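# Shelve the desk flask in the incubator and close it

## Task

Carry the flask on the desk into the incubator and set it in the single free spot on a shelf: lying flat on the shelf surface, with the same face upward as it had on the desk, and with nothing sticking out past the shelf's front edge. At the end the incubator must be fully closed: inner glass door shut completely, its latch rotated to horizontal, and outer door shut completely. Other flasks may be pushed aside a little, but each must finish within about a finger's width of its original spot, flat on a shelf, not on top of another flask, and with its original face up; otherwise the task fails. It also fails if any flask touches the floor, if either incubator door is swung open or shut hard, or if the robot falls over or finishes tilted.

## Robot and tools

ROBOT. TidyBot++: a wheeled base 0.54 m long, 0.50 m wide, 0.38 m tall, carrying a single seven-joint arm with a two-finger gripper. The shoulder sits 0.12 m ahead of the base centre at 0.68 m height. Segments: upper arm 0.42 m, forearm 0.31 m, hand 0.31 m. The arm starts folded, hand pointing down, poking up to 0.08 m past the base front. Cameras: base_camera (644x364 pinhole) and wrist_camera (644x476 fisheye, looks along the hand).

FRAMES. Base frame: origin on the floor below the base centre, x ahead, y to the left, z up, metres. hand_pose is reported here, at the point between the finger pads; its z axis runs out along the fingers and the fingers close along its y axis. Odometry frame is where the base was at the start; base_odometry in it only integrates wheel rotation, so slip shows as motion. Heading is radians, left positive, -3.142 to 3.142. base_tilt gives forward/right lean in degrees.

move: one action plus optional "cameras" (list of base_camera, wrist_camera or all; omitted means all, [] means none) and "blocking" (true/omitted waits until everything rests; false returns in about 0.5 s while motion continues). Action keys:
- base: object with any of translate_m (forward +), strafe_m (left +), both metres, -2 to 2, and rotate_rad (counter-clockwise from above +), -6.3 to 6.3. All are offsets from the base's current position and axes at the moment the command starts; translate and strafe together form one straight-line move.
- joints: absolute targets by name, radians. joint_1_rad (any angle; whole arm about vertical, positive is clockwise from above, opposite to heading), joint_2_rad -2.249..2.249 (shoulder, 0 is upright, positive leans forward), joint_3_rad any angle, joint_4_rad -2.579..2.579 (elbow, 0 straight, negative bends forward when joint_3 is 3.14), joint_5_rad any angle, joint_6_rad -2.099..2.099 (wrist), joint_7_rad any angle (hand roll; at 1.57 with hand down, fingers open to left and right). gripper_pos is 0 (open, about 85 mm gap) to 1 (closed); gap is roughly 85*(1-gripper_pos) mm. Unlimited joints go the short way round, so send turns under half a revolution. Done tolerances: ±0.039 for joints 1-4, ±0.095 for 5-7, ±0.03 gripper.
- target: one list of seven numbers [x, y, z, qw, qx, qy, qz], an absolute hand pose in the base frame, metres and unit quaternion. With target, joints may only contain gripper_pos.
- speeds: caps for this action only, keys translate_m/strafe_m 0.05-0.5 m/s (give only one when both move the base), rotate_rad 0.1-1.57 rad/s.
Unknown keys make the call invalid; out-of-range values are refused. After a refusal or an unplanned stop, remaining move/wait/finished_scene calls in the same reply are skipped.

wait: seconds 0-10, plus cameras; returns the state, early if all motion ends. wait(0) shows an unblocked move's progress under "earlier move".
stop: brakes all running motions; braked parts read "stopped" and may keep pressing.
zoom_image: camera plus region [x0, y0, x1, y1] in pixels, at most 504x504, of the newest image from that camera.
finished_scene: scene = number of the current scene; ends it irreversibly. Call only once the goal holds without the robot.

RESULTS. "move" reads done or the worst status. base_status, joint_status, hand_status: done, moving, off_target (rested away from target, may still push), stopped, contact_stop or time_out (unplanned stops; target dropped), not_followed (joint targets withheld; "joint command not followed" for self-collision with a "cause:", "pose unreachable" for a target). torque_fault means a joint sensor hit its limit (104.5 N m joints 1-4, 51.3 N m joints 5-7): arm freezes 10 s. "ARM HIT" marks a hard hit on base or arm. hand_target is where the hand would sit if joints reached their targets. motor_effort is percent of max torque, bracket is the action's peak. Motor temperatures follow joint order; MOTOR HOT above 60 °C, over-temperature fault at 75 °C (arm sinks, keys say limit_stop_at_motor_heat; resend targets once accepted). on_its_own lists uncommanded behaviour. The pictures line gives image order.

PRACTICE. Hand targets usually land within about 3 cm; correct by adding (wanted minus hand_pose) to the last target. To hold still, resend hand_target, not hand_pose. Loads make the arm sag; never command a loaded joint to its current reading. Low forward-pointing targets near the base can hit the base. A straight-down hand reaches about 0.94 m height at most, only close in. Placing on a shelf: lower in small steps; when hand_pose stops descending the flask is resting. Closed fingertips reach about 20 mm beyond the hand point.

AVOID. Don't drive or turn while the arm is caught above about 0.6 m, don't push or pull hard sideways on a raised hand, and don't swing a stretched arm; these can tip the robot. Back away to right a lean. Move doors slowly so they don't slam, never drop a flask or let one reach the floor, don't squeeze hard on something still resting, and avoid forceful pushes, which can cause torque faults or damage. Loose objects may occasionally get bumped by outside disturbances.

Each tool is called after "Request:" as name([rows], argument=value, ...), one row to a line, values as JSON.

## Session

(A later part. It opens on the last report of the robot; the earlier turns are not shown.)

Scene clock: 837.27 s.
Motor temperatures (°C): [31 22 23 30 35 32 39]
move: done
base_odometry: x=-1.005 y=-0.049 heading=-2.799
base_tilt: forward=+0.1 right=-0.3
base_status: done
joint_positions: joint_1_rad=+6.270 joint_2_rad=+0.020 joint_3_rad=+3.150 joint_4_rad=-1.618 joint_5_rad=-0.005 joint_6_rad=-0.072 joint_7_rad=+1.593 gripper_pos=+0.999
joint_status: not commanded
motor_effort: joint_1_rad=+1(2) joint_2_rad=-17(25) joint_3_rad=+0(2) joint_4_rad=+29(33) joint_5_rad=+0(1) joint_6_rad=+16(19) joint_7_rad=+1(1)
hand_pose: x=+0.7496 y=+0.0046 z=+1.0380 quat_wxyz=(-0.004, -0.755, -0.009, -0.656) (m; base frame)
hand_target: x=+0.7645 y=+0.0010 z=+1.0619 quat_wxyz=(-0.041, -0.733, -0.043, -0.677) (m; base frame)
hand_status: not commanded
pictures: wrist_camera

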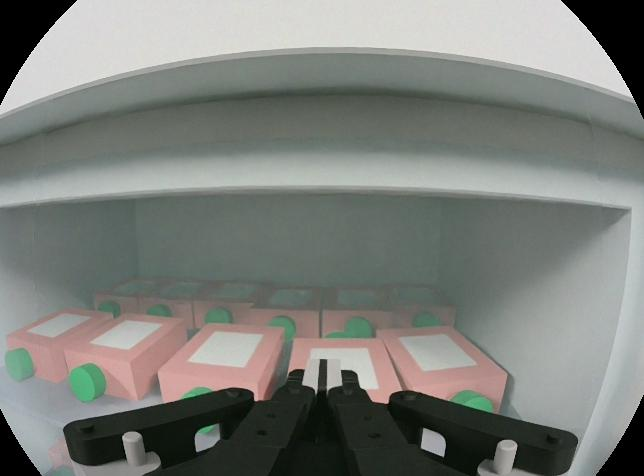

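Request:
move(base={"translate_m":-0.3}, speeds={"translate_m":0.1}, cameras=["wrist_camera"])

Request:
move(base={"strafe_m":-0.15}, joints={"joint_1_rad":-0.01,"joint_2_rad":0.3,"joint_3_rad":3.152,"joint_4_rad":-1.993,"joint_5_rad":0.03,"joint_6_rad":0.75,"joint_7_rad":1.66,"gripper_pos":0.72}, cameras=["wrist_camera"])

Scene clock: 849.50 s.
Motor temperatures (°C): [31 22 23 30 35 32 39]
move: done
base_odometry: x=-0.722 y=+0.052 heading=-2.799
base_tilt: forward=+0.0 right=-0.3
base_status: done
joint_positions: joint_1_rad=+6.270 joint_2_rad=+0.052 joint_3_rad=+3.150 joint_4_rad=-1.579 joint_5_rad=-0.005 joint_6_rad=-0.045 joint_7_rad=+1.593 gripper_pos=+0.999
joint_status: not commanded
motor_effort: joint_1_rad=+0(2) joint_2_rad=-24(25) joint_3_rad=+0(2) joint_4_rad=+22(28) joint_5_rad=+1(1) joint_6_rad=+9(15) joint_7_rad=+1(1)
hand_pose: x=+0.7644 y=+0.0047 z=+1.0502 quat_wxyz=(-0.004, -0.743, -0.009, -0.669) (m; base frame)
hand_target: x=+0.7645 y=+0.0010 z=+1.0619 quat_wxyz=(-0.041, -0.733, -0.043, -0.677) (m; base frame)
hand_status: not commanded
pictures: wrist_camera

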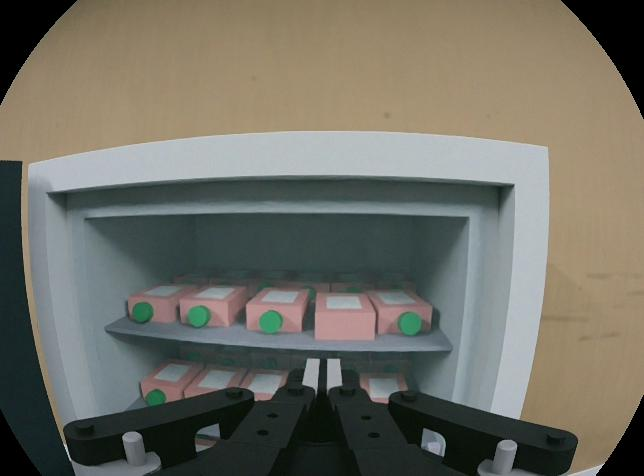

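Scene clock: 851.47 s.
Motor temperatures (°C): [31 22 23 30 35 32 39]
move: done
base_odometry: x=-0.773 y=+0.194 heading=-2.799
base_tilt: forward=+0.0 right=-0.3
base_status: done
joint_positions: joint_1_rad=+6.278 joint_2_rad=+0.302 joint_3_rad=+3.151 joint_4_rad=-1.984 joint_5_rad=-0.005 joint_6_rad=+0.704 joint_7_rad=+1.593 gripper_pos=+0.720
joint_status: all done
motor_effort: joint_1_rad=-1(3) joint_2_rad=-29(33) joint_3_rad=-2(3) joint_4_rad=+18(22) joint_5_rad=+0(1) joint_6_rad=+9(10) joint_7_rad=+0(1)
hand_pose: x=+0.7928 y=-0.0013 z=+0.8737 quat_wxyz=(-0.010, -0.711, -0.006, -0.703) (m; base frame)
hand_target: x=+0.7904 y=+0.0084 z=+0.8845 quat_wxyz=(-0.034, -0.696, -0.047, -0.716) (m; base frame)
hand_status: not commanded
pictures: wrist_camera

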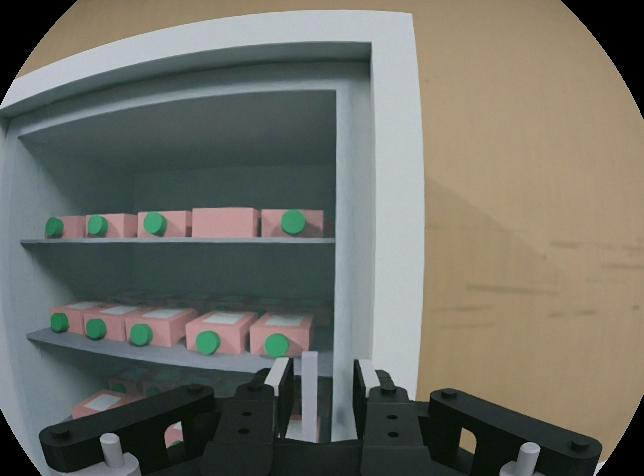

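Request:
move(base={"strafe_m":0.015}, joints={"joint_1_rad":-0.01,"joint_2_rad":0.615,"joint_3_rad":3.152,"joint_4_rad":-1.993,"joint_5_rad":0.03,"joint_6_rad":1.08,"joint_7_rad":1.64,"gripper_pos":0.72}, cameras=["wrist_camera"])

Scene clock: 862.50 s.
Motor temperatures (°C): [31 22 23 30 35 32 39]
move: done
base_odometry: x=-0.767 y=+0.179 heading=-2.800
base_tilt: forward=+0.0 right=-0.3
base_status: done
joint_positions: joint_1_rad=+6.270 joint_2_rad=+0.621 joint_3_rad=+3.151 joint_4_rad=-1.986 joint_5_rad=-0.005 joint_6_rad=+1.035 joint_7_rad=+1.593 gripper_pos=+0.720
joint_status: all done
motor_effort: joint_1_rad=+0(4) joint_2_rad=-36(39) joint_3_rad=-2(4) joint_4_rad=+13(19) joint_5_rad=+0(2) joint_6_rad=+9(10) joint_7_rad=+1(1)
hand_pose: x=+0.8354 y=+0.0046 z=+0.7532 quat_wxyz=(-0.008, -0.707, -0.010, -0.707) (m; base frame)
hand_target: x=+0.8326 y=+0.0112 z=+0.7680 quat_wxyz=(-0.022, -0.691, -0.041, -0.722) (m; base frame)
hand_status: not commanded
pictures: wrist_camera

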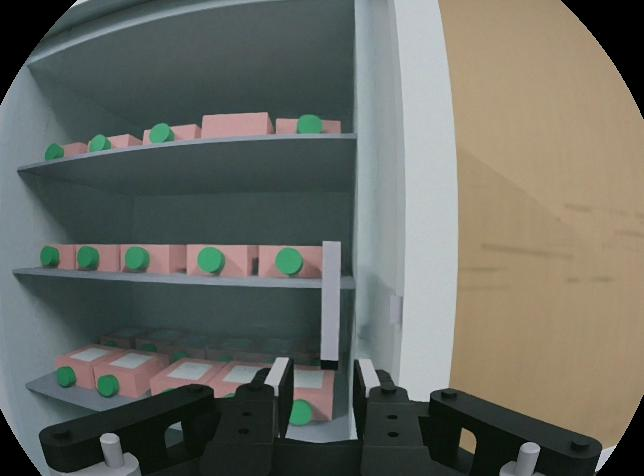

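Request:
move(base={"translate_m":0.12,"strafe_m":0.002}, speeds={"translate_m":0.06}, joints={"joint_1_rad":-0.01,"joint_2_rad":0.605,"joint_3_rad":3.152,"joint_4_rad":-1.98,"joint_5_rad":0.03,"joint_6_rad":1.075,"joint_7_rad":1.64}, cameras=["wrist_camera"])

Scene clock: 883.67 s.
Motor temperatures (°C): [31 22 23 30 35 32 39]
move: done
base_odometry: x=-0.880 y=+0.137 heading=-2.800
base_tilt: forward=+0.1 right=-0.3
base_status: done
joint_positions: joint_1_rad=+6.270 joint_2_rad=+0.618 joint_3_rad=+3.151 joint_4_rad=-1.985 joint_5_rad=-0.005 joint_6_rad=+1.037 joint_7_rad=+1.593 gripper_pos=+0.720
joint_status: all done
motor_effort: joint_1_rad=+0(1) joint_2_rad=-36(38) joint_3_rad=-1(2) joint_4_rad=+14(16) joint_5_rad=+0(1) joint_6_rad=+9(10) joint_7_rad=+1(1)
hand_pose: x=+0.8355 y=+0.0046 z=+0.7563 quat_wxyz=(-0.008, -0.705, -0.010, -0.709) (m; base frame)
hand_target: x=+0.8351 y=+0.0112 z=+0.7797 quat_wxyz=(-0.023, -0.684, -0.041, -0.728) (m; base frame)
hand_status: not commanded
pictures: wrist_camera

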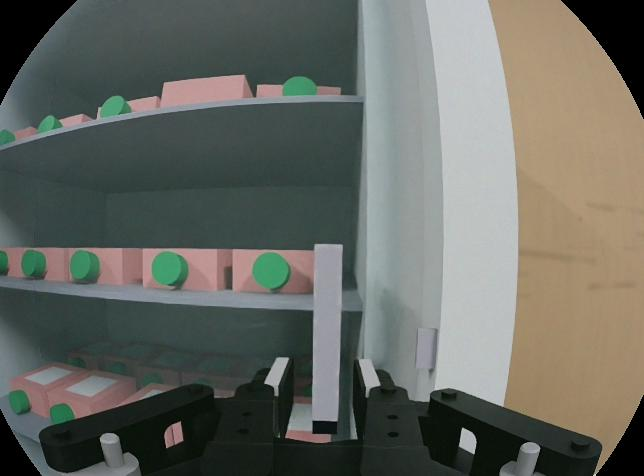

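Request:
move(base={"translate_m":0.05}, speeds={"translate_m":0.06}, joints={"joint_1_rad":-0.01,"joint_2_rad":0.585,"joint_3_rad":3.152,"joint_4_rad":-1.97,"joint_5_rad":0.03,"joint_6_rad":1.08,"joint_7_rad":1.64}, cameras=["wrist_camera"])

Scene clock: 894.93 s.
Motor temperatures (°C): [31 22 23 30 35 32 39]
move: done
base_odometry: x=-0.927 y=+0.120 heading=-2.800
base_tilt: forward=+0.0 right=-0.4
base_status: done
joint_positions: joint_1_rad=+6.270 joint_2_rad=+0.604 joint_3_rad=+3.151 joint_4_rad=-1.981 joint_5_rad=-0.005 joint_6_rad=+1.040 joint_7_rad=+1.593 gripper_pos=+0.720
joint_status: all done
motor_effort: joint_1_rad=+0(2) joint_2_rad=-35(38) joint_3_rad=-1(2) joint_4_rad=+14(16) joint_5_rad=+0(1) joint_6_rad=+9(10) joint_7_rad=+0(1)
hand_pose: x=+0.8355 y=+0.0046 z=+0.7691 quat_wxyz=(-0.008, -0.698, -0.009, -0.716) (m; base frame)
hand_target: x=+0.8352 y=+0.0112 z=+0.8004 quat_wxyz=(-0.023, -0.671, -0.040, -0.740) (m; base frame)
hand_status: not commanded
pictures: wrist_camera

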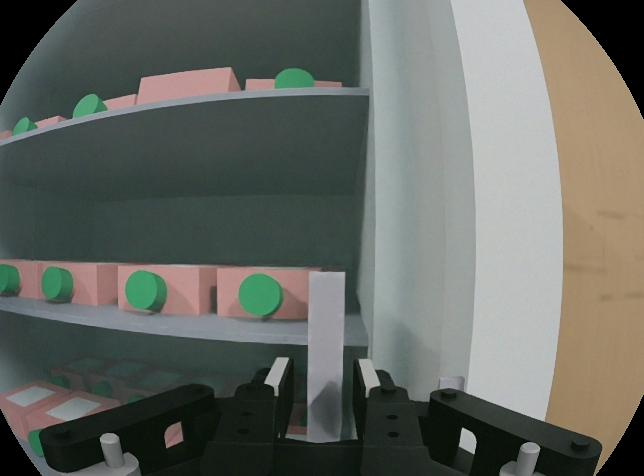

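Request:
move(base={"translate_m":0.022}, speeds={"translate_m":0.05}, cameras=["wrist_camera"])

Scene clock: 899.83 s.
Motor temperatures (°C): [31 22 23 30 35 32 39]
move: done
base_odometry: x=-0.948 y=+0.113 heading=-2.800
base_tilt: forward=+0.1 right=-0.3
base_status: done
joint_positions: joint_1_rad=+6.270 joint_2_rad=+0.603 joint_3_rad=+3.151 joint_4_rad=-1.980 joint_5_rad=-0.005 joint_6_rad=+1.040 joint_7_rad=+1.593 gripper_pos=+0.720
joint_status: not commanded
motor_effort: joint_1_rad=+0(2) joint_2_rad=-35(37) joint_3_rad=-1(2) joint_4_rad=+15(16) joint_5_rad=+0(1) joint_6_rad=+9(10) joint_7_rad=+1(1)
hand_pose: x=+0.8354 y=+0.0046 z=+0.7701 quat_wxyz=(-0.008, -0.697, -0.009, -0.717) (m; base frame)
hand_target: x=+0.8352 y=+0.0112 z=+0.8004 quat_wxyz=(-0.023, -0.671, -0.040, -0.740) (m; base frame)
hand_status: not commanded
pictures: wrist_camera

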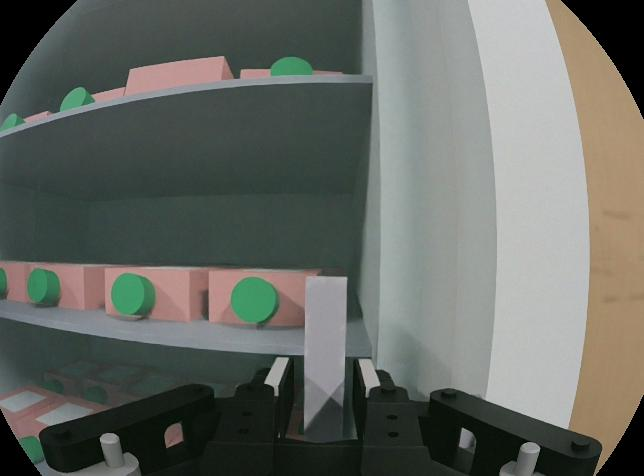

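Request:
move(joints={"joint_7_rad":2.2}, cameras=["wrist_camera"])

Scene clock: 910.00 s.
Motor temperatures (°C): [31 22 23 30 35 32 39]
move: done
base_odometry: x=-0.948 y=+0.113 heading=-2.800
base_tilt: forward=+0.1 right=-0.3
base_status: not commanded
joint_positions: joint_1_rad=+6.268 joint_2_rad=+0.603 joint_3_rad=+3.151 joint_4_rad=-1.980 joint_5_rad=-0.004 joint_6_rad=+1.040 joint_7_rad=+2.127 gripper_pos=+0.720
joint_status: all done
motor_effort: joint_1_rad=+1(4) joint_2_rad=-36(37) joint_3_rad=+1(2) joint_4_rad=+15(15) joint_5_rad=-1(2) joint_6_rad=+9(10) joint_7_rad=+1(1)
hand_pose: x=+0.8354 y=+0.0063 z=+0.7701 quat_wxyz=(-0.196, -0.670, -0.194, -0.689) (m; base frame)
hand_target: x=+0.8352 y=+0.0112 z=+0.8004 quat_wxyz=(-0.227, -0.634, -0.224, -0.704) (m; base frame)
hand_status: not commanded
pictures: wrist_camera

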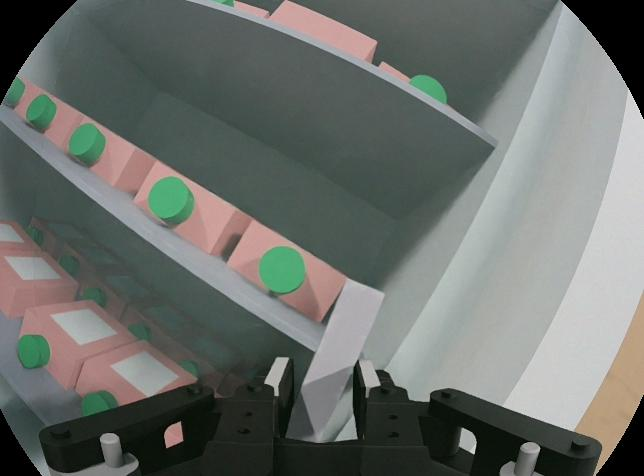

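Request:
move(joints={"joint_7_rad":2.6}, cameras=["wrist_camera"])

Scene clock: 915.00 s.
Motor temperatures (°C): [31 22 23 30 34 32 39]
move: done
base_odometry: x=-0.948 y=+0.113 heading=-2.800
base_tilt: forward=+0.1 right=-0.3
base_status: not commanded
joint_positions: joint_1_rad=+6.261 joint_2_rad=+0.605 joint_3_rad=+3.151 joint_4_rad=-1.981 joint_5_rad=-0.004 joint_6_rad=+1.040 joint_7_rad=+2.525 gripper_pos=+0.720
joint_status: all done
motor_effort: joint_1_rad=+4(5) joint_2_rad=-40(40) joint_3_rad=+3(3) joint_4_rad=+18(18) joint_5_rad=-3(3) joint_6_rad=+12(13) joint_7_rad=+1(1)
hand_pose: x=+0.8355 y=+0.0115 z=+0.7684 quat_wxyz=(-0.326, -0.618, -0.325, -0.637) (m; base frame)
hand_target: x=+0.8352 y=+0.0112 z=+0.8004 quat_wxyz=(-0.362, -0.577, -0.346, -0.645) (m; base frame)
hand_status: not commanded
pictures: wrist_camera

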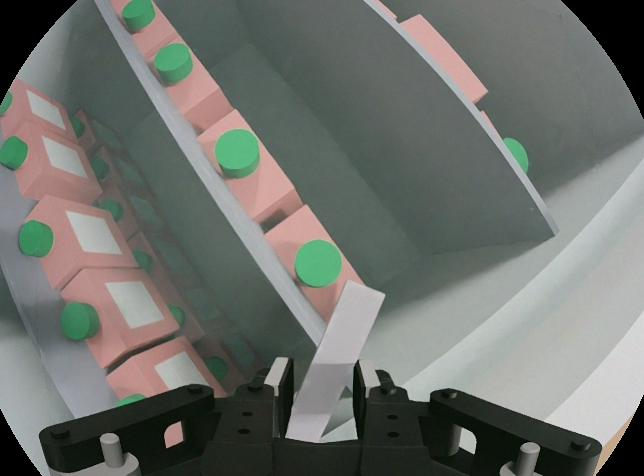

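Request:
move(joints={"joint_7_rad":3.0}, cameras=["wrist_camera"])

Scene clock: 919.93 s.
Motor temperatures (°C): [31 22 23 30 34 32 39]
move: done
base_odometry: x=-0.948 y=+0.113 heading=-2.800
base_tilt: forward=+0.0 right=-0.4
base_status: not commanded
joint_positions: joint_1_rad=+6.256 joint_2_rad=+0.610 joint_3_rad=+3.149 joint_4_rad=-1.982 joint_5_rad=-0.004 joint_6_rad=+1.040 joint_7_rad=+2.924 gripper_pos=+0.720
joint_status: all done
motor_effort: joint_1_rad=+5(6) joint_2_rad=-41(42) joint_3_rad=+4(4) joint_4_rad=+18(19) joint_5_rad=-3(3) joint_6_rad=+13(14) joint_7_rad=+1(1)
hand_pose: x=+0.8354 y=+0.0158 z=+0.7645 quat_wxyz=(-0.443, -0.542, -0.444, -0.560) (m; base frame)
hand_target: x=+0.8352 y=+0.0112 z=+0.8004 quat_wxyz=(-0.483, -0.497, -0.454, -0.560) (m; base frame)
hand_status: not commanded
pictures: wrist_camera

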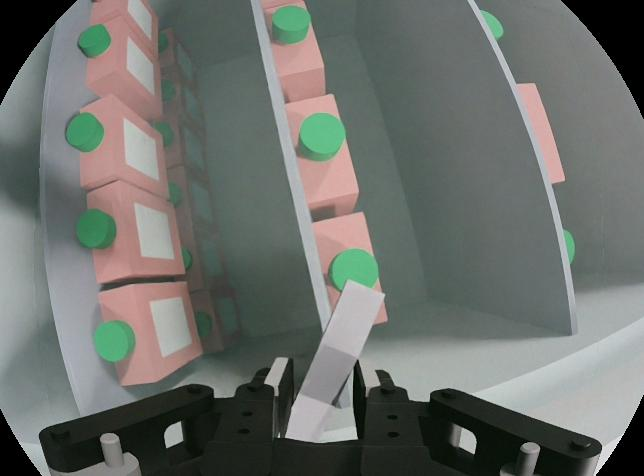

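Request:
move(joints={"joint_7_rad":3.4}, cameras=["wrist_camera"])

Request:
move(joints={"joint_7_rad":3.6}, cameras=["wrist_camera"])

Scene clock: 926.17 s.
Motor temperatures (°C): [31 23 23 30 34 32 39]
move: done
base_odometry: x=-0.948 y=+0.113 heading=-2.800
base_tilt: forward=+0.1 right=-0.3
base_status: not commanded
joint_positions: joint_1_rad=+6.253 joint_2_rad=+0.616 joint_3_rad=+3.148 joint_4_rad=-1.984 joint_5_rad=-0.004 joint_6_rad=+1.040 joint_7_rad=+3.324 gripper_pos=+0.720
joint_status: all done
motor_effort: joint_1_rad=+5(6) joint_2_rad=-42(43) joint_3_rad=+4(4) joint_4_rad=+19(20) joint_5_rad=-3(4) joint_6_rad=+14(15) joint_7_rad=+1(1)
hand_pose: x=+0.8353 y=+0.0181 z=+0.7591 quat_wxyz=(-0.542, -0.444, -0.546, -0.460) (m; base frame)
hand_target: x=+0.8352 y=+0.0112 z=+0.8004 quat_wxyz=(-0.585, -0.397, -0.543, -0.453) (m; base frame)
hand_status: not commanded
pictures: wrist_camera

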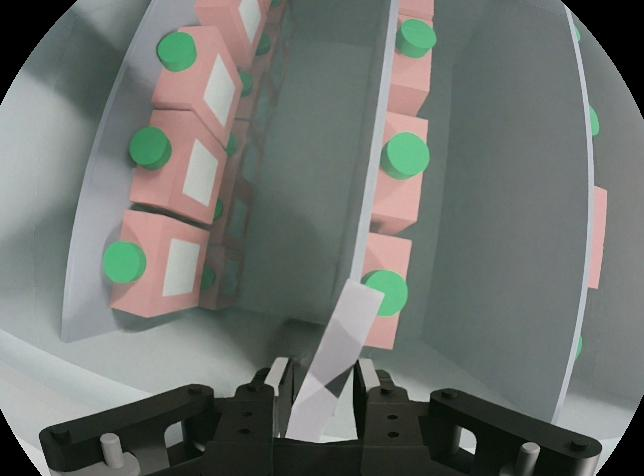

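Scene clock: 927.10 s.
Motor temperatures (°C): [31 23 23 30 34 32 39]
move: done
base_odometry: x=-0.948 y=+0.113 heading=-2.800
base_tilt: forward=+0.0 right=-0.4
base_status: not commanded
joint_positions: joint_1_rad=+6.253 joint_2_rad=+0.620 joint_3_rad=+3.148 joint_4_rad=-1.985 joint_5_rad=-0.004 joint_6_rad=+1.040 joint_7_rad=+3.544 gripper_pos=+0.720
joint_status: all done
motor_effort: joint_1_rad=+4(6) joint_2_rad=-43(43) joint_3_rad=+2(4) joint_4_rad=+19(20) joint_5_rad=-2(3) joint_6_rad=+14(15) joint_7_rad=+1(2)
hand_pose: x=+0.8352 y=+0.0182 z=+0.7559 quat_wxyz=(-0.588, -0.382, -0.592, -0.397) (m; base frame)
hand_target: x=+0.8352 y=+0.0112 z=+0.8004 quat_wxyz=(-0.627, -0.340, -0.580, -0.393) (m; base frame)
hand_status: not commanded
pictures: wrist_camera

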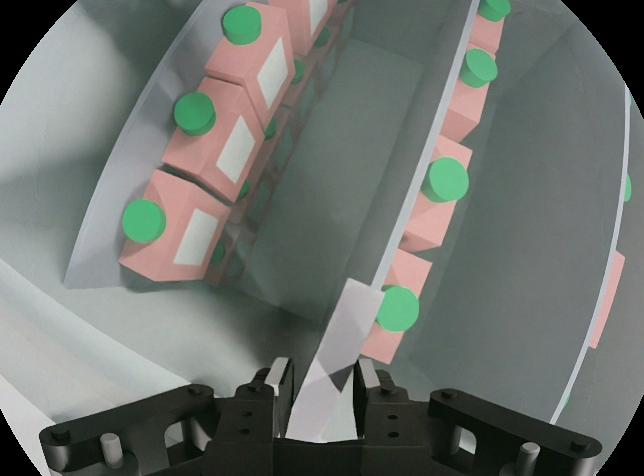

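Request:
move(joints={"gripper_pos":0.4}, cameras=["wrist_camera"])

Request:
move(base={"translate_m":-0.2}, speeds={"translate_m":0.06}, cameras=["wrist_camera"])

Request:
move(joints={"joint_7_rad":1.64}, cameras=["wrist_camera"])

Scene clock: 935.40 s.
Motor temperatures (°C): [31 23 23 30 34 32 39]
move: done
base_odometry: x=-0.948 y=+0.113 heading=-2.800
base_tilt: forward=+0.1 right=-0.4
base_status: not commanded
joint_positions: joint_1_rad=+6.263 joint_2_rad=+0.607 joint_3_rad=+3.148 joint_4_rad=-1.984 joint_5_rad=-0.004 joint_6_rad=+1.049 joint_7_rad=+3.544 gripper_pos=+0.400
joint_status: all done
motor_effort: joint_1_rad=-1(3) joint_2_rad=-37(42) joint_3_rad=-2(2) joint_4_rad=+14(17) joint_5_rad=+0(1) joint_6_rad=+10(13) joint_7_rad=+0(1)
hand_pose: x=+0.8346 y=+0.0114 z=+0.7681 quat_wxyz=(-0.596, -0.381, -0.584, -0.398) (m; base frame)
hand_target: x=+0.8352 y=+0.0112 z=+0.8004 quat_wxyz=(-0.627, -0.340, -0.580, -0.393) (m; base frame)
hand_status: not commanded
pictures: wrist_camera

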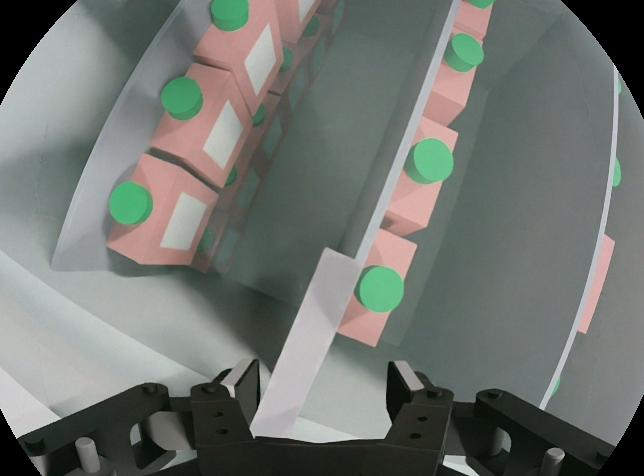

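Scene clock: 939.23 s.
Motor temperatures (°C): [31 23 23 30 34 32 39]
move: done
base_odometry: x=-0.759 y=+0.180 heading=-2.800
base_tilt: forward=+0.1 right=-0.3
base_status: done
joint_positions: joint_1_rad=+6.263 joint_2_rad=+0.603 joint_3_rad=+3.148 joint_4_rad=-1.983 joint_5_rad=-0.004 joint_6_rad=+1.049 joint_7_rad=+3.544 gripper_pos=+0.400
joint_status: not commanded
motor_effort: joint_1_rad=-1(1) joint_2_rad=-36(39) joint_3_rad=-2(2) joint_4_rad=+15(16) joint_5_rad=+0(1) joint_6_rad=+9(11) joint_7_rad=+0(1)
hand_pose: x=+0.8344 y=+0.0113 z=+0.7716 quat_wxyz=(-0.598, -0.380, -0.582, -0.399) (m; base frame)
hand_target: x=+0.8352 y=+0.0112 z=+0.8004 quat_wxyz=(-0.627, -0.340, -0.580, -0.393) (m; base frame)
hand_status: not commanded
pictures: wrist_camera

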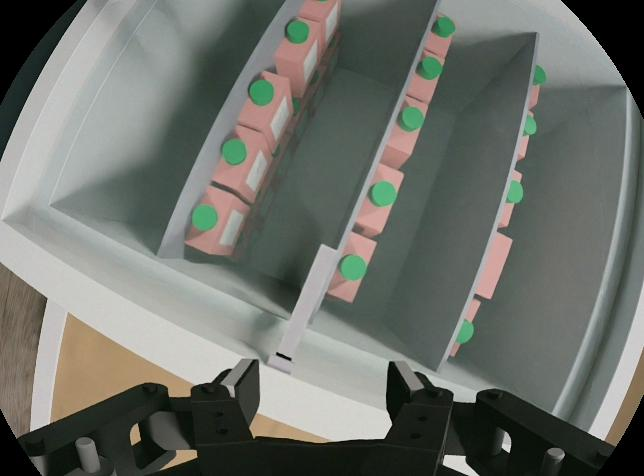

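Scene clock: 941.67 s.
Motor temperatures (°C): [31 23 23 30 34 32 39]
move: done
base_odometry: x=-0.759 y=+0.180 heading=-2.800
base_tilt: forward=+0.1 right=-0.3
base_status: not commanded
joint_positions: joint_1_rad=+6.263 joint_2_rad=+0.603 joint_3_rad=+3.148 joint_4_rad=-1.983 joint_5_rad=-0.004 joint_6_rad=+1.049 joint_7_rad=+1.713 gripper_pos=+0.400
joint_status: all done
motor_effort: joint_1_rad=+0(2) joint_2_rad=-35(36) joint_3_rad=-1(2) joint_4_rad=+14(15) joint_5_rad=+0(1) joint_6_rad=+9(9) joint_7_rad=+0(1)
hand_pose: x=+0.8344 y=+0.0113 z=+0.7716 quat_wxyz=(-0.047, -0.693, -0.054, -0.717) (m; base frame)
hand_target: x=+0.8352 y=+0.0112 z=+0.8004 quat_wxyz=(-0.023, -0.671, -0.040, -0.740) (m; base frame)
hand_status: not commanded
pictures: wrist_camera

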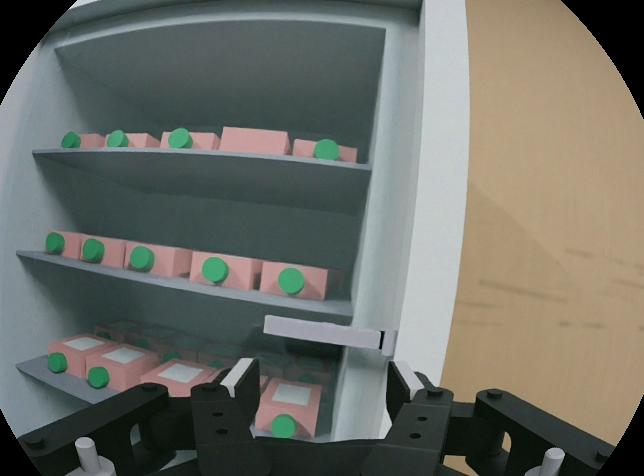

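Request:
move(base={"translate_m":-0.15}, speeds={"translate_m":0.2}, joints={"joint_7_rad":1.51,"gripper_pos":1.0}, cameras=["wrist_camera"])

Request:
zoom_image(camera="wrist_camera", region=[180, 180, 480, 380])

Scene clock: 951.90 s.
Motor temperatures (°C): [31 23 23 30 34 32 39]
move: done
base_odometry: x=-0.618 y=+0.230 heading=-2.800
base_tilt: forward=+0.1 right=-0.3
base_status: done
joint_positions: joint_1_rad=+6.263 joint_2_rad=+0.601 joint_3_rad=+3.148 joint_4_rad=-1.982 joint_5_rad=-0.004 joint_6_rad=+1.049 joint_7_rad=+1.565 gripper_pos=+0.999
joint_status: all done
motor_effort: joint_1_rad=+0(2) joint_2_rad=-35(38) joint_3_rad=-1(3) joint_4_rad=+15(16) joint_5_rad=+0(1) joint_6_rad=+9(9) joint_7_rad=+1(1)
hand_pose: x=+0.8346 y=+0.0113 z=+0.7740 quat_wxyz=(+0.006, -0.694, -0.002, -0.720) (m; base frame)
hand_target: x=+0.8352 y=+0.0112 z=+0.8004 quat_wxyz=(+0.025, -0.673, +0.003, -0.740) (m; base frame)
hand_status: not commanded
pictures: wrist_camera

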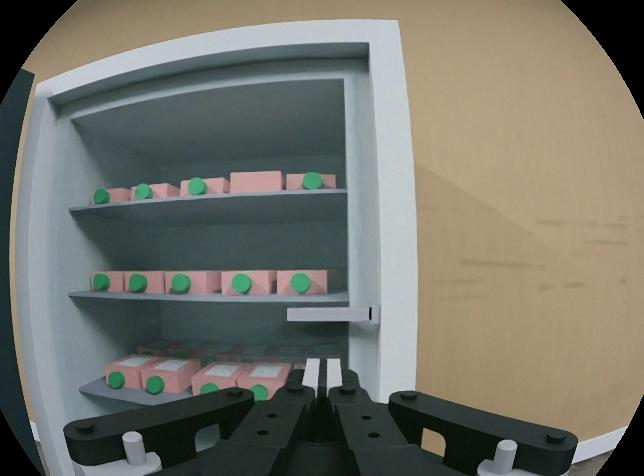

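Scaled by 1.680.

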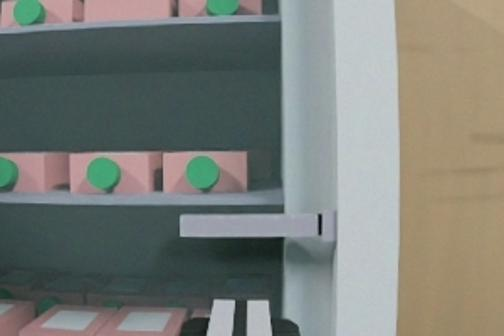

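Request:
move(base={"translate_m":-0.45}, speeds={"translate_m":0.3}, joints={"joint_1_rad":-0.9,"joint_2_rad":0.0,"joint_3_rad":3.152,"joint_4_rad":-1.57,"joint_5_rad":0.03,"joint_6_rad":0.04,"joint_7_rad":1.51}, cameras=["wrist_camera"])

Scene clock: 985.17 s.
Motor temperatures (°C): [31 23 23 30 34 32 39]
move: done
base_odometry: x=-0.194 y=+0.381 heading=-2.800
base_tilt: forward=+0.0 right=-0.3
base_status: done
joint_positions: joint_1_rad=+5.387 joint_2_rad=+0.004 joint_3_rad=+3.148 joint_4_rad=-1.588 joint_5_rad=-0.004 joint_6_rad=+0.096 joint_7_rad=+1.565 gripper_pos=+0.999
joint_status: all done
motor_effort: joint_1_rad=-1(4) joint_2_rad=-22(39) joint_3_rad=-1(4) joint_4_rad=+22(23) joint_5_rad=+0(2) joint_6_rad=+9(11) joint_7_rad=+1(2)
hand_pose: x=+0.5122 y=+0.4878 z=+1.1194 quat_wxyz=(+0.319, -0.615, -0.289, -0.660) (m; base frame)
hand_target: x=+0.5116 y=+0.4870 z=+1.1155 quat_wxyz=(+0.321, -0.630, -0.289, -0.646) (m; base frame)
hand_status: not commanded
pictures: wrist_camera

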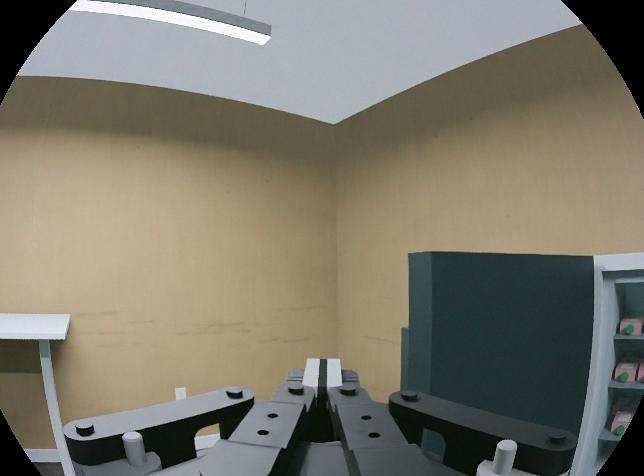

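Request:
move(base={"strafe_m":1.42}, speeds={"strafe_m":0.3}, joints={"joint_1_rad":0.9}, cameras=["base_camera","wrist_camera"])

Scene clock: 1003.90 s.
Motor temperatures (°C): [31 23 23 30 34 32 39]
move: done
base_odometry: x=+0.283 y=-0.957 heading=-2.800
base_tilt: forward=+0.0 right=-0.3
base_status: done
joint_positions: joint_1_rad=+7.173 joint_2_rad=+0.003 joint_3_rad=+3.148 joint_4_rad=-1.587 joint_5_rad=-0.004 joint_6_rad=+0.092 joint_7_rad=+1.565 gripper_pos=+0.999
joint_status: all done
motor_effort: joint_1_rad=-1(3) joint_2_rad=-22(24) joint_3_rad=-1(3) joint_4_rad=+22(23) joint_5_rad=+0(1) joint_6_rad=+9(9) joint_7_rad=+0(1)
hand_pose: x=+0.5105 y=-0.4883 z=+1.1194 quat_wxyz=(-0.314, -0.612, +0.298, -0.662) (m; base frame)
hand_target: x=+0.5041 y=-0.4930 z=+1.1155 quat_wxyz=(-0.307, -0.617, +0.314, -0.653) (m; base frame)
hand_status: not commanded
pictures: base_camera, wrist_camera

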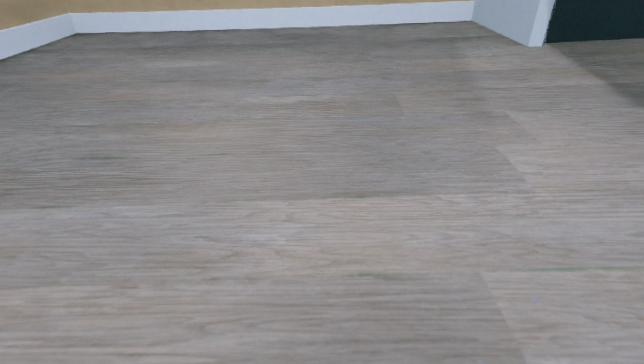

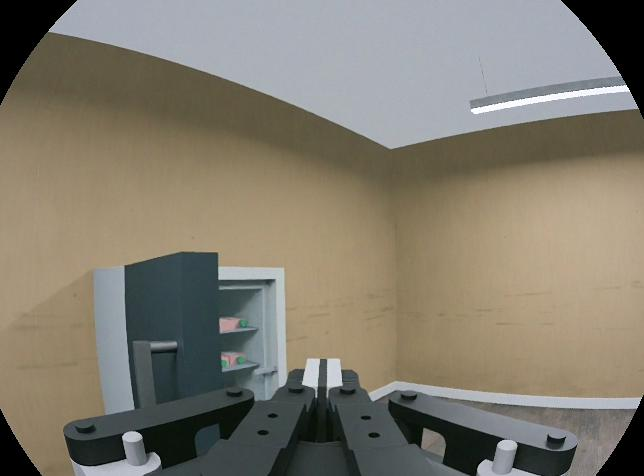

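Request:
move(base={"translate_m":0.4,"strafe_m":-0.03}, speeds={"translate_m":0.2}, joints={"joint_1_rad":0.9,"joint_2_rad":0.0,"joint_3_rad":3.152,"joint_4_rad":-1.405,"joint_5_rad":0.03,"joint_6_rad":-0.19,"joint_7_rad":1.51}, cameras=["wrist_camera"])

Scene clock: 1031.23 s.
Motor temperatures (°C): [31 23 23 30 34 32 39]
move: done
base_odometry: x=-0.104 y=-1.063 heading=-2.799
base_tilt: forward=+0.1 right=-0.3
base_status: done
joint_positions: joint_1_rad=+7.177 joint_2_rad=+0.004 joint_3_rad=+3.148 joint_4_rad=-1.421 joint_5_rad=-0.004 joint_6_rad=-0.136 joint_7_rad=+1.565 gripper_pos=+0.999
joint_status: all done
motor_effort: joint_1_rad=+0(2) joint_2_rad=-22(24) joint_3_rad=+0(3) joint_4_rad=+22(23) joint_5_rad=+0(1) joint_6_rad=+9(10) joint_7_rad=+1(1)
hand_pose: x=+0.5079 y=-0.4879 z=+1.1513 quat_wxyz=(-0.306, -0.632, +0.309, -0.641) (m; base frame)
hand_target: x=+0.4998 y=-0.4910 z=+1.1469 quat_wxyz=(-0.299, -0.637, +0.326, -0.631) (m; base frame)
hand_status: not commanded
pictures: wrist_camera

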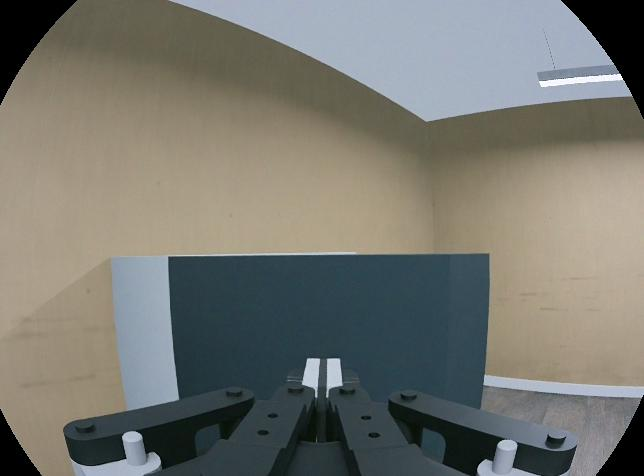

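Request:
move(base={"translate_m":0.12,"strafe_m":-0.06}, speeds={"translate_m":0.1}, cameras=["wrist_camera"])

Scene clock: 1047.60 s.
Motor temperatures (°C): [31 22 23 30 34 32 39]
move: done
base_odometry: x=-0.238 y=-1.047 heading=-2.799
base_tilt: forward=+0.0 right=-0.3
base_status: done
joint_positions: joint_1_rad=+7.177 joint_2_rad=+0.005 joint_3_rad=+3.148 joint_4_rad=-1.421 joint_5_rad=-0.004 joint_6_rad=-0.137 joint_7_rad=+1.565 gripper_pos=+0.999
joint_status: not commanded
motor_effort: joint_1_rad=+0(1) joint_2_rad=-22(25) joint_3_rad=-1(2) joint_4_rad=+22(23) joint_5_rad=+0(1) joint_6_rad=+9(9) joint_7_rad=+0(1)
hand_pose: x=+0.5082 y=-0.4885 z=+1.1502 quat_wxyz=(-0.305, -0.633, +0.310, -0.641) (m; base frame)
hand_target: x=+0.4998 y=-0.4910 z=+1.1469 quat_wxyz=(-0.299, -0.637, +0.326, -0.631) (m; base frame)
hand_status: not commanded
pictures: wrist_camera

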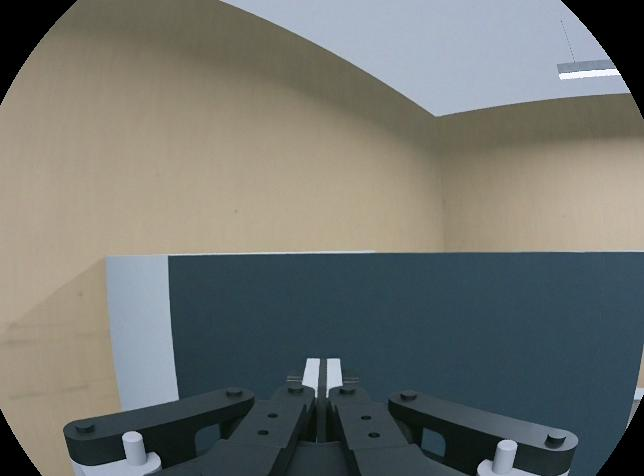

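Request:
move(base={"strafe_m":-0.2}, speeds={"strafe_m":0.06}, cameras=["wrist_camera"])

Request:
move(base={"strafe_m":-0.15}, speeds={"strafe_m":0.06}, cameras=["wrist_camera"])

Scene clock: 1070.47 s.
Motor temperatures (°C): [31 22 23 30 34 32 39]
move: done
base_odometry: x=-0.305 y=-0.859 heading=-2.799
base_tilt: forward=+0.1 right=-0.3
base_status: done
joint_positions: joint_1_rad=+7.176 joint_2_rad=+0.004 joint_3_rad=+3.148 joint_4_rad=-1.421 joint_5_rad=-0.004 joint_6_rad=-0.138 joint_7_rad=+1.565 gripper_pos=+0.999
joint_status: not commanded
motor_effort: joint_1_rad=+0(3) joint_2_rad=-22(25) joint_3_rad=-1(3) joint_4_rad=+23(23) joint_5_rad=+0(1) joint_6_rad=+9(10) joint_7_rad=+1(1)
hand_pose: x=+0.5085 y=-0.4874 z=+1.1507 quat_wxyz=(-0.305, -0.633, +0.309, -0.641) (m; base frame)
hand_target: x=+0.4998 y=-0.4910 z=+1.1469 quat_wxyz=(-0.299, -0.637, +0.326, -0.631) (m; base frame)
hand_status: not commanded
pictures: wrist_camera

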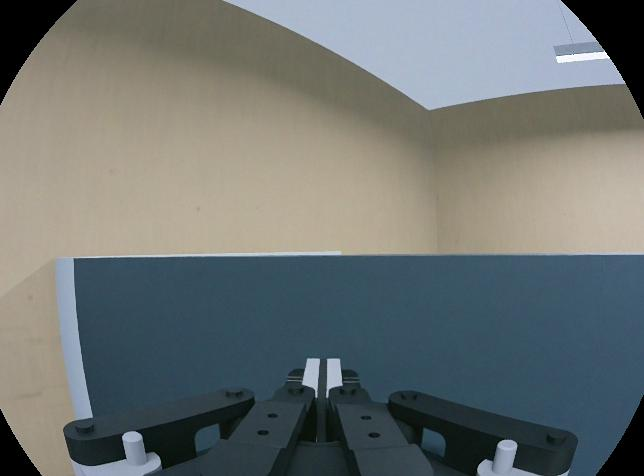

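Scene clock: 1073.47 s.
Motor temperatures (°C): [31 22 23 30 34 32 39]
move: done
base_odometry: x=-0.356 y=-0.717 heading=-2.799
base_tilt: forward=+0.0 right=-0.3
base_status: done
joint_positions: joint_1_rad=+7.176 joint_2_rad=+0.001 joint_3_rad=+3.147 joint_4_rad=-1.421 joint_5_rad=-0.004 joint_6_rad=-0.141 joint_7_rad=+1.565 gripper_pos=+0.999
joint_status: not commanded
motor_effort: joint_1_rad=+0(4) joint_2_rad=-22(24) joint_3_rad=-1(4) joint_4_rad=+22(23) joint_5_rad=+0(1) joint_6_rad=+9(10) joint_7_rad=+0(1)
hand_pose: x=+0.5079 y=-0.4863 z=+1.1517 quat_wxyz=(-0.305, -0.633, +0.309, -0.641) (m; base frame)
hand_target: x=+0.4998 y=-0.4910 z=+1.1469 quat_wxyz=(-0.299, -0.637, +0.326, -0.631) (m; base frame)
hand_status: not commanded
pictures: wrist_camera

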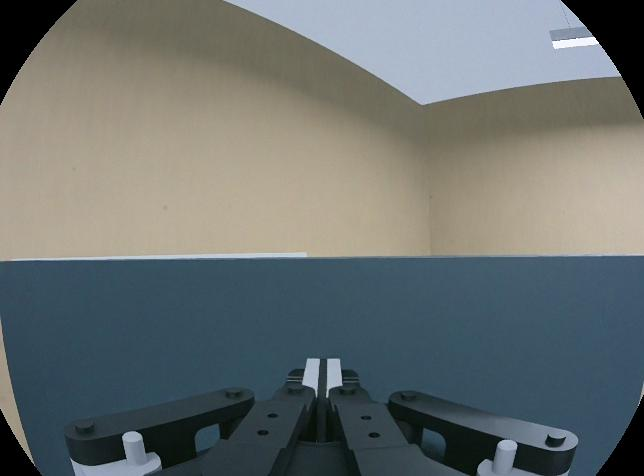

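Request:
move(base={"strafe_m":-0.19,"translate_m":0.05}, speeds={"strafe_m":0.06}, cameras=["wrist_camera"])

Request:
move(base={"strafe_m":-0.12,"translate_m":0.08}, speeds={"strafe_m":0.06}, cameras=["wrist_camera"])

Scene clock: 1085.13 s.
Motor temperatures (°C): [31 22 23 30 34 32 39]
move: done
base_odometry: x=-0.467 y=-0.555 heading=-2.799
base_tilt: forward=+0.0 right=-0.3
base_status: done
joint_positions: joint_1_rad=+7.177 joint_2_rad=+0.001 joint_3_rad=+3.147 joint_4_rad=-1.421 joint_5_rad=-0.004 joint_6_rad=-0.142 joint_7_rad=+1.565 gripper_pos=+0.999
joint_status: not commanded
motor_effort: joint_1_rad=+0(2) joint_2_rad=-22(24) joint_3_rad=-1(3) joint_4_rad=+22(24) joint_5_rad=+0(1) joint_6_rad=+9(11) joint_7_rad=+0(1)
hand_pose: x=+0.5076 y=-0.4863 z=+1.1516 quat_wxyz=(-0.305, -0.633, +0.309, -0.641) (m; base frame)
hand_target: x=+0.4998 y=-0.4910 z=+1.1469 quat_wxyz=(-0.299, -0.637, +0.326, -0.631) (m; base frame)
hand_status: not commanded
pictures: wrist_camera

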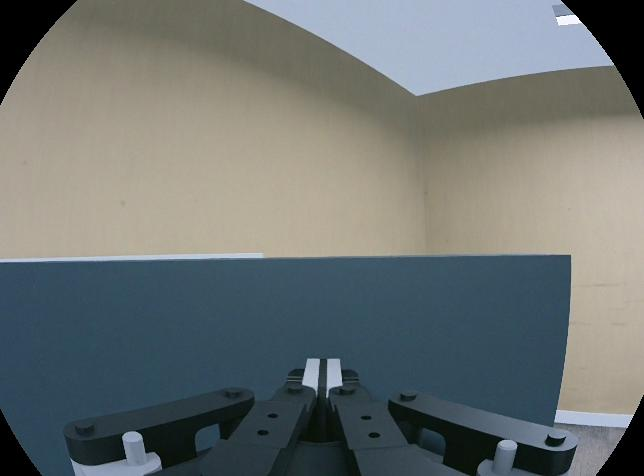

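Scene clock: 1088.00 s.
Motor temperatures (°C): [31 22 23 30 34 32 39]
move: done
base_odometry: x=-0.582 y=-0.469 heading=-2.799
base_tilt: forward=+0.1 right=-0.2
base_status: done
joint_positions: joint_1_rad=+7.177 joint_2_rad=+0.001 joint_3_rad=+3.147 joint_4_rad=-1.420 joint_5_rad=-0.004 joint_6_rad=-0.143 joint_7_rad=+1.565 gripper_pos=+0.999
joint_status: not commanded
motor_effort: joint_1_rad=+0(1) joint_2_rad=-22(25) joint_3_rad=-1(2) joint_4_rad=+22(24) joint_5_rad=+0(1) joint_6_rad=+9(10) joint_7_rad=+0(1)
hand_pose: x=+0.5078 y=-0.4866 z=+1.1512 quat_wxyz=(-0.305, -0.633, +0.309, -0.640) (m; base frame)
hand_target: x=+0.4998 y=-0.4910 z=+1.1469 quat_wxyz=(-0.299, -0.637, +0.326, -0.631) (m; base frame)
hand_status: not commanded
pictures: wrist_camera

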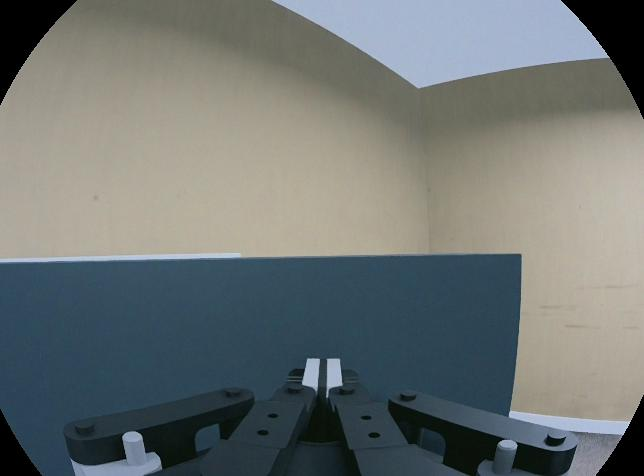

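Request:
move(base={"strafe_m":-0.08,"translate_m":0.08}, speeds={"strafe_m":0.06}, cameras=["wrist_camera"])

Request:
move(base={"strafe_m":-0.05,"translate_m":0.09}, speeds={"translate_m":0.06}, cameras=["wrist_camera"])

Scene clock: 1099.07 s.
Motor temperatures (°C): [31 22 23 30 34 32 39]
move: done
base_odometry: x=-0.685 y=-0.420 heading=-2.799
base_tilt: forward=+0.0 right=-0.3
base_status: done
joint_positions: joint_1_rad=+7.177 joint_2_rad=+0.002 joint_3_rad=+3.147 joint_4_rad=-1.420 joint_5_rad=-0.004 joint_6_rad=-0.145 joint_7_rad=+1.565 gripper_pos=+0.999
joint_status: not commanded
motor_effort: joint_1_rad=-1(2) joint_2_rad=-22(25) joint_3_rad=-1(2) joint_4_rad=+22(23) joint_5_rad=+0(1) joint_6_rad=+9(10) joint_7_rad=+0(1)
hand_pose: x=+0.5079 y=-0.4867 z=+1.1508 quat_wxyz=(-0.304, -0.634, +0.310, -0.640) (m; base frame)
hand_target: x=+0.4998 y=-0.4910 z=+1.1469 quat_wxyz=(-0.299, -0.637, +0.326, -0.631) (m; base frame)
hand_status: not commanded
pictures: wrist_camera

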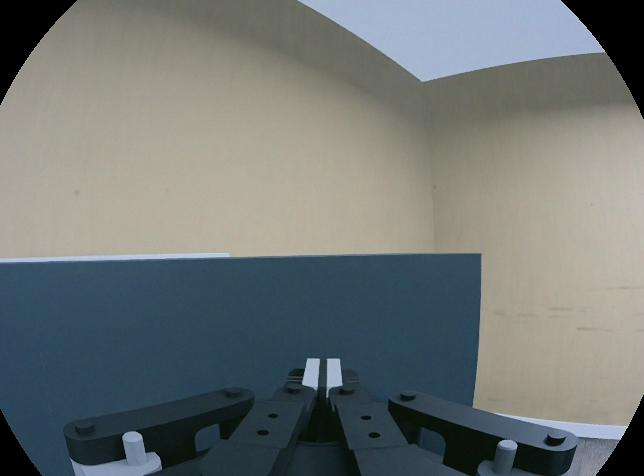

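Scene clock: 1101.27 s.
Motor temperatures (°C): [31 22 23 30 34 32 39]
move: done
base_odometry: x=-0.786 y=-0.403 heading=-2.799
base_tilt: forward=+0.0 right=-0.3
base_status: done
joint_positions: joint_1_rad=+7.177 joint_2_rad=+0.002 joint_3_rad=+3.147 joint_4_rad=-1.419 joint_5_rad=-0.004 joint_6_rad=-0.146 joint_7_rad=+1.565 gripper_pos=+0.999
joint_status: not commanded
motor_effort: joint_1_rad=+0(3) joint_2_rad=-22(25) joint_3_rad=+0(2) joint_4_rad=+22(23) joint_5_rad=+0(1) joint_6_rad=+9(10) joint_7_rad=+0(1)
hand_pose: x=+0.5078 y=-0.4869 z=+1.1507 quat_wxyz=(-0.304, -0.634, +0.310, -0.640) (m; base frame)
hand_target: x=+0.4998 y=-0.4910 z=+1.1469 quat_wxyz=(-0.299, -0.637, +0.326, -0.631) (m; base frame)
hand_status: not commanded
pictures: wrist_camera

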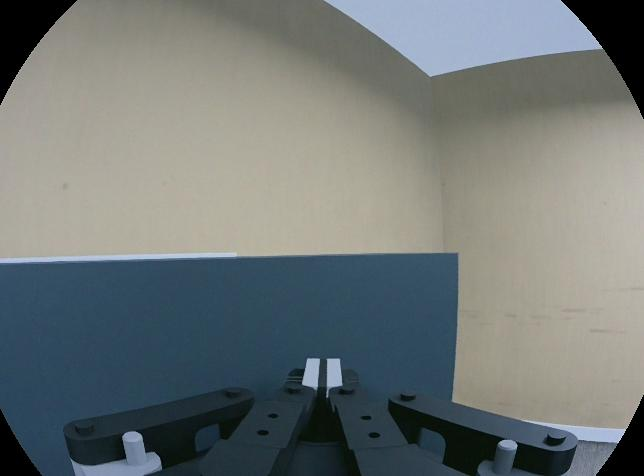

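Request:
move(base={"strafe_m":-0.02,"translate_m":0.1}, speeds={"translate_m":0.06}, cameras=["wrist_camera"])

Request:
move(base={"translate_m":0.08}, speeds={"translate_m":0.05}, cameras=["wrist_camera"])

Scene clock: 1111.03 s.
Motor temperatures (°C): [31 22 23 30 34 32 39]
move: done
base_odometry: x=-0.887 y=-0.417 heading=-2.800
base_tilt: forward=+0.1 right=-0.2
base_status: done
joint_positions: joint_1_rad=+7.180 joint_2_rad=+0.001 joint_3_rad=+3.148 joint_4_rad=-1.419 joint_5_rad=-0.004 joint_6_rad=-0.146 joint_7_rad=+1.565 gripper_pos=+0.999
joint_status: not commanded
motor_effort: joint_1_rad=+0(4) joint_2_rad=-22(24) joint_3_rad=-1(4) joint_4_rad=+22(23) joint_5_rad=+0(1) joint_6_rad=+9(10) joint_7_rad=+1(1)
hand_pose: x=+0.5059 y=-0.4879 z=+1.1511 quat_wxyz=(-0.306, -0.633, +0.311, -0.639) (m; base frame)
hand_target: x=+0.4998 y=-0.4910 z=+1.1469 quat_wxyz=(-0.299, -0.637, +0.326, -0.631) (m; base frame)
hand_status: not commanded
pictures: wrist_camera

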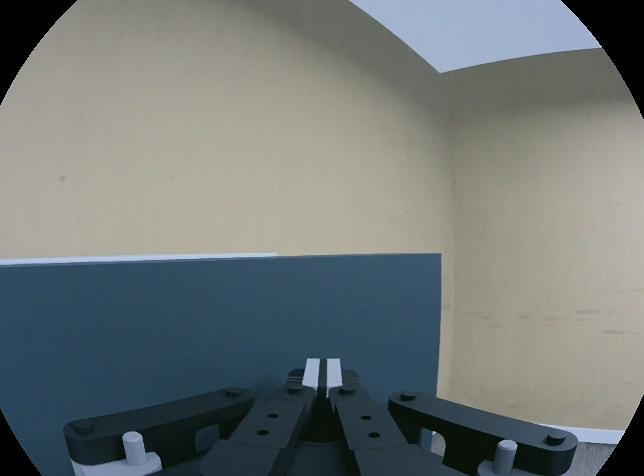

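Scene clock: 1113.10 s.
Motor temperatures (°C): [31 22 23 30 34 32 39]
move: done
base_odometry: x=-0.963 y=-0.444 heading=-2.800
base_tilt: forward=+0.1 right=-0.3
base_status: done
joint_positions: joint_1_rad=+7.183 joint_2_rad=+0.001 joint_3_rad=+3.148 joint_4_rad=-1.419 joint_5_rad=-0.004 joint_6_rad=-0.147 joint_7_rad=+1.565 gripper_pos=+0.999
joint_status: not commanded
motor_effort: joint_1_rad=+0(4) joint_2_rad=-22(24) joint_3_rad=-1(4) joint_4_rad=+22(23) joint_5_rad=+0(1) joint_6_rad=+9(9) joint_7_rad=+0(1)
hand_pose: x=+0.5038 y=-0.4894 z=+1.1512 quat_wxyz=(-0.307, -0.633, +0.312, -0.639) (m; base frame)
hand_target: x=+0.4998 y=-0.4910 z=+1.1469 quat_wxyz=(-0.299, -0.637, +0.326, -0.631) (m; base frame)
hand_status: not commanded
pictures: wrist_camera

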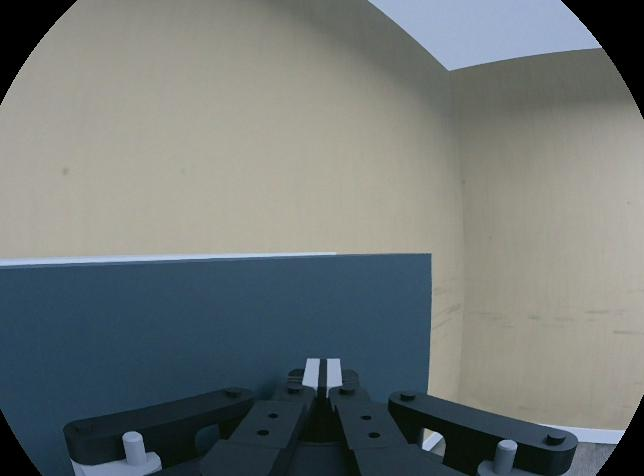

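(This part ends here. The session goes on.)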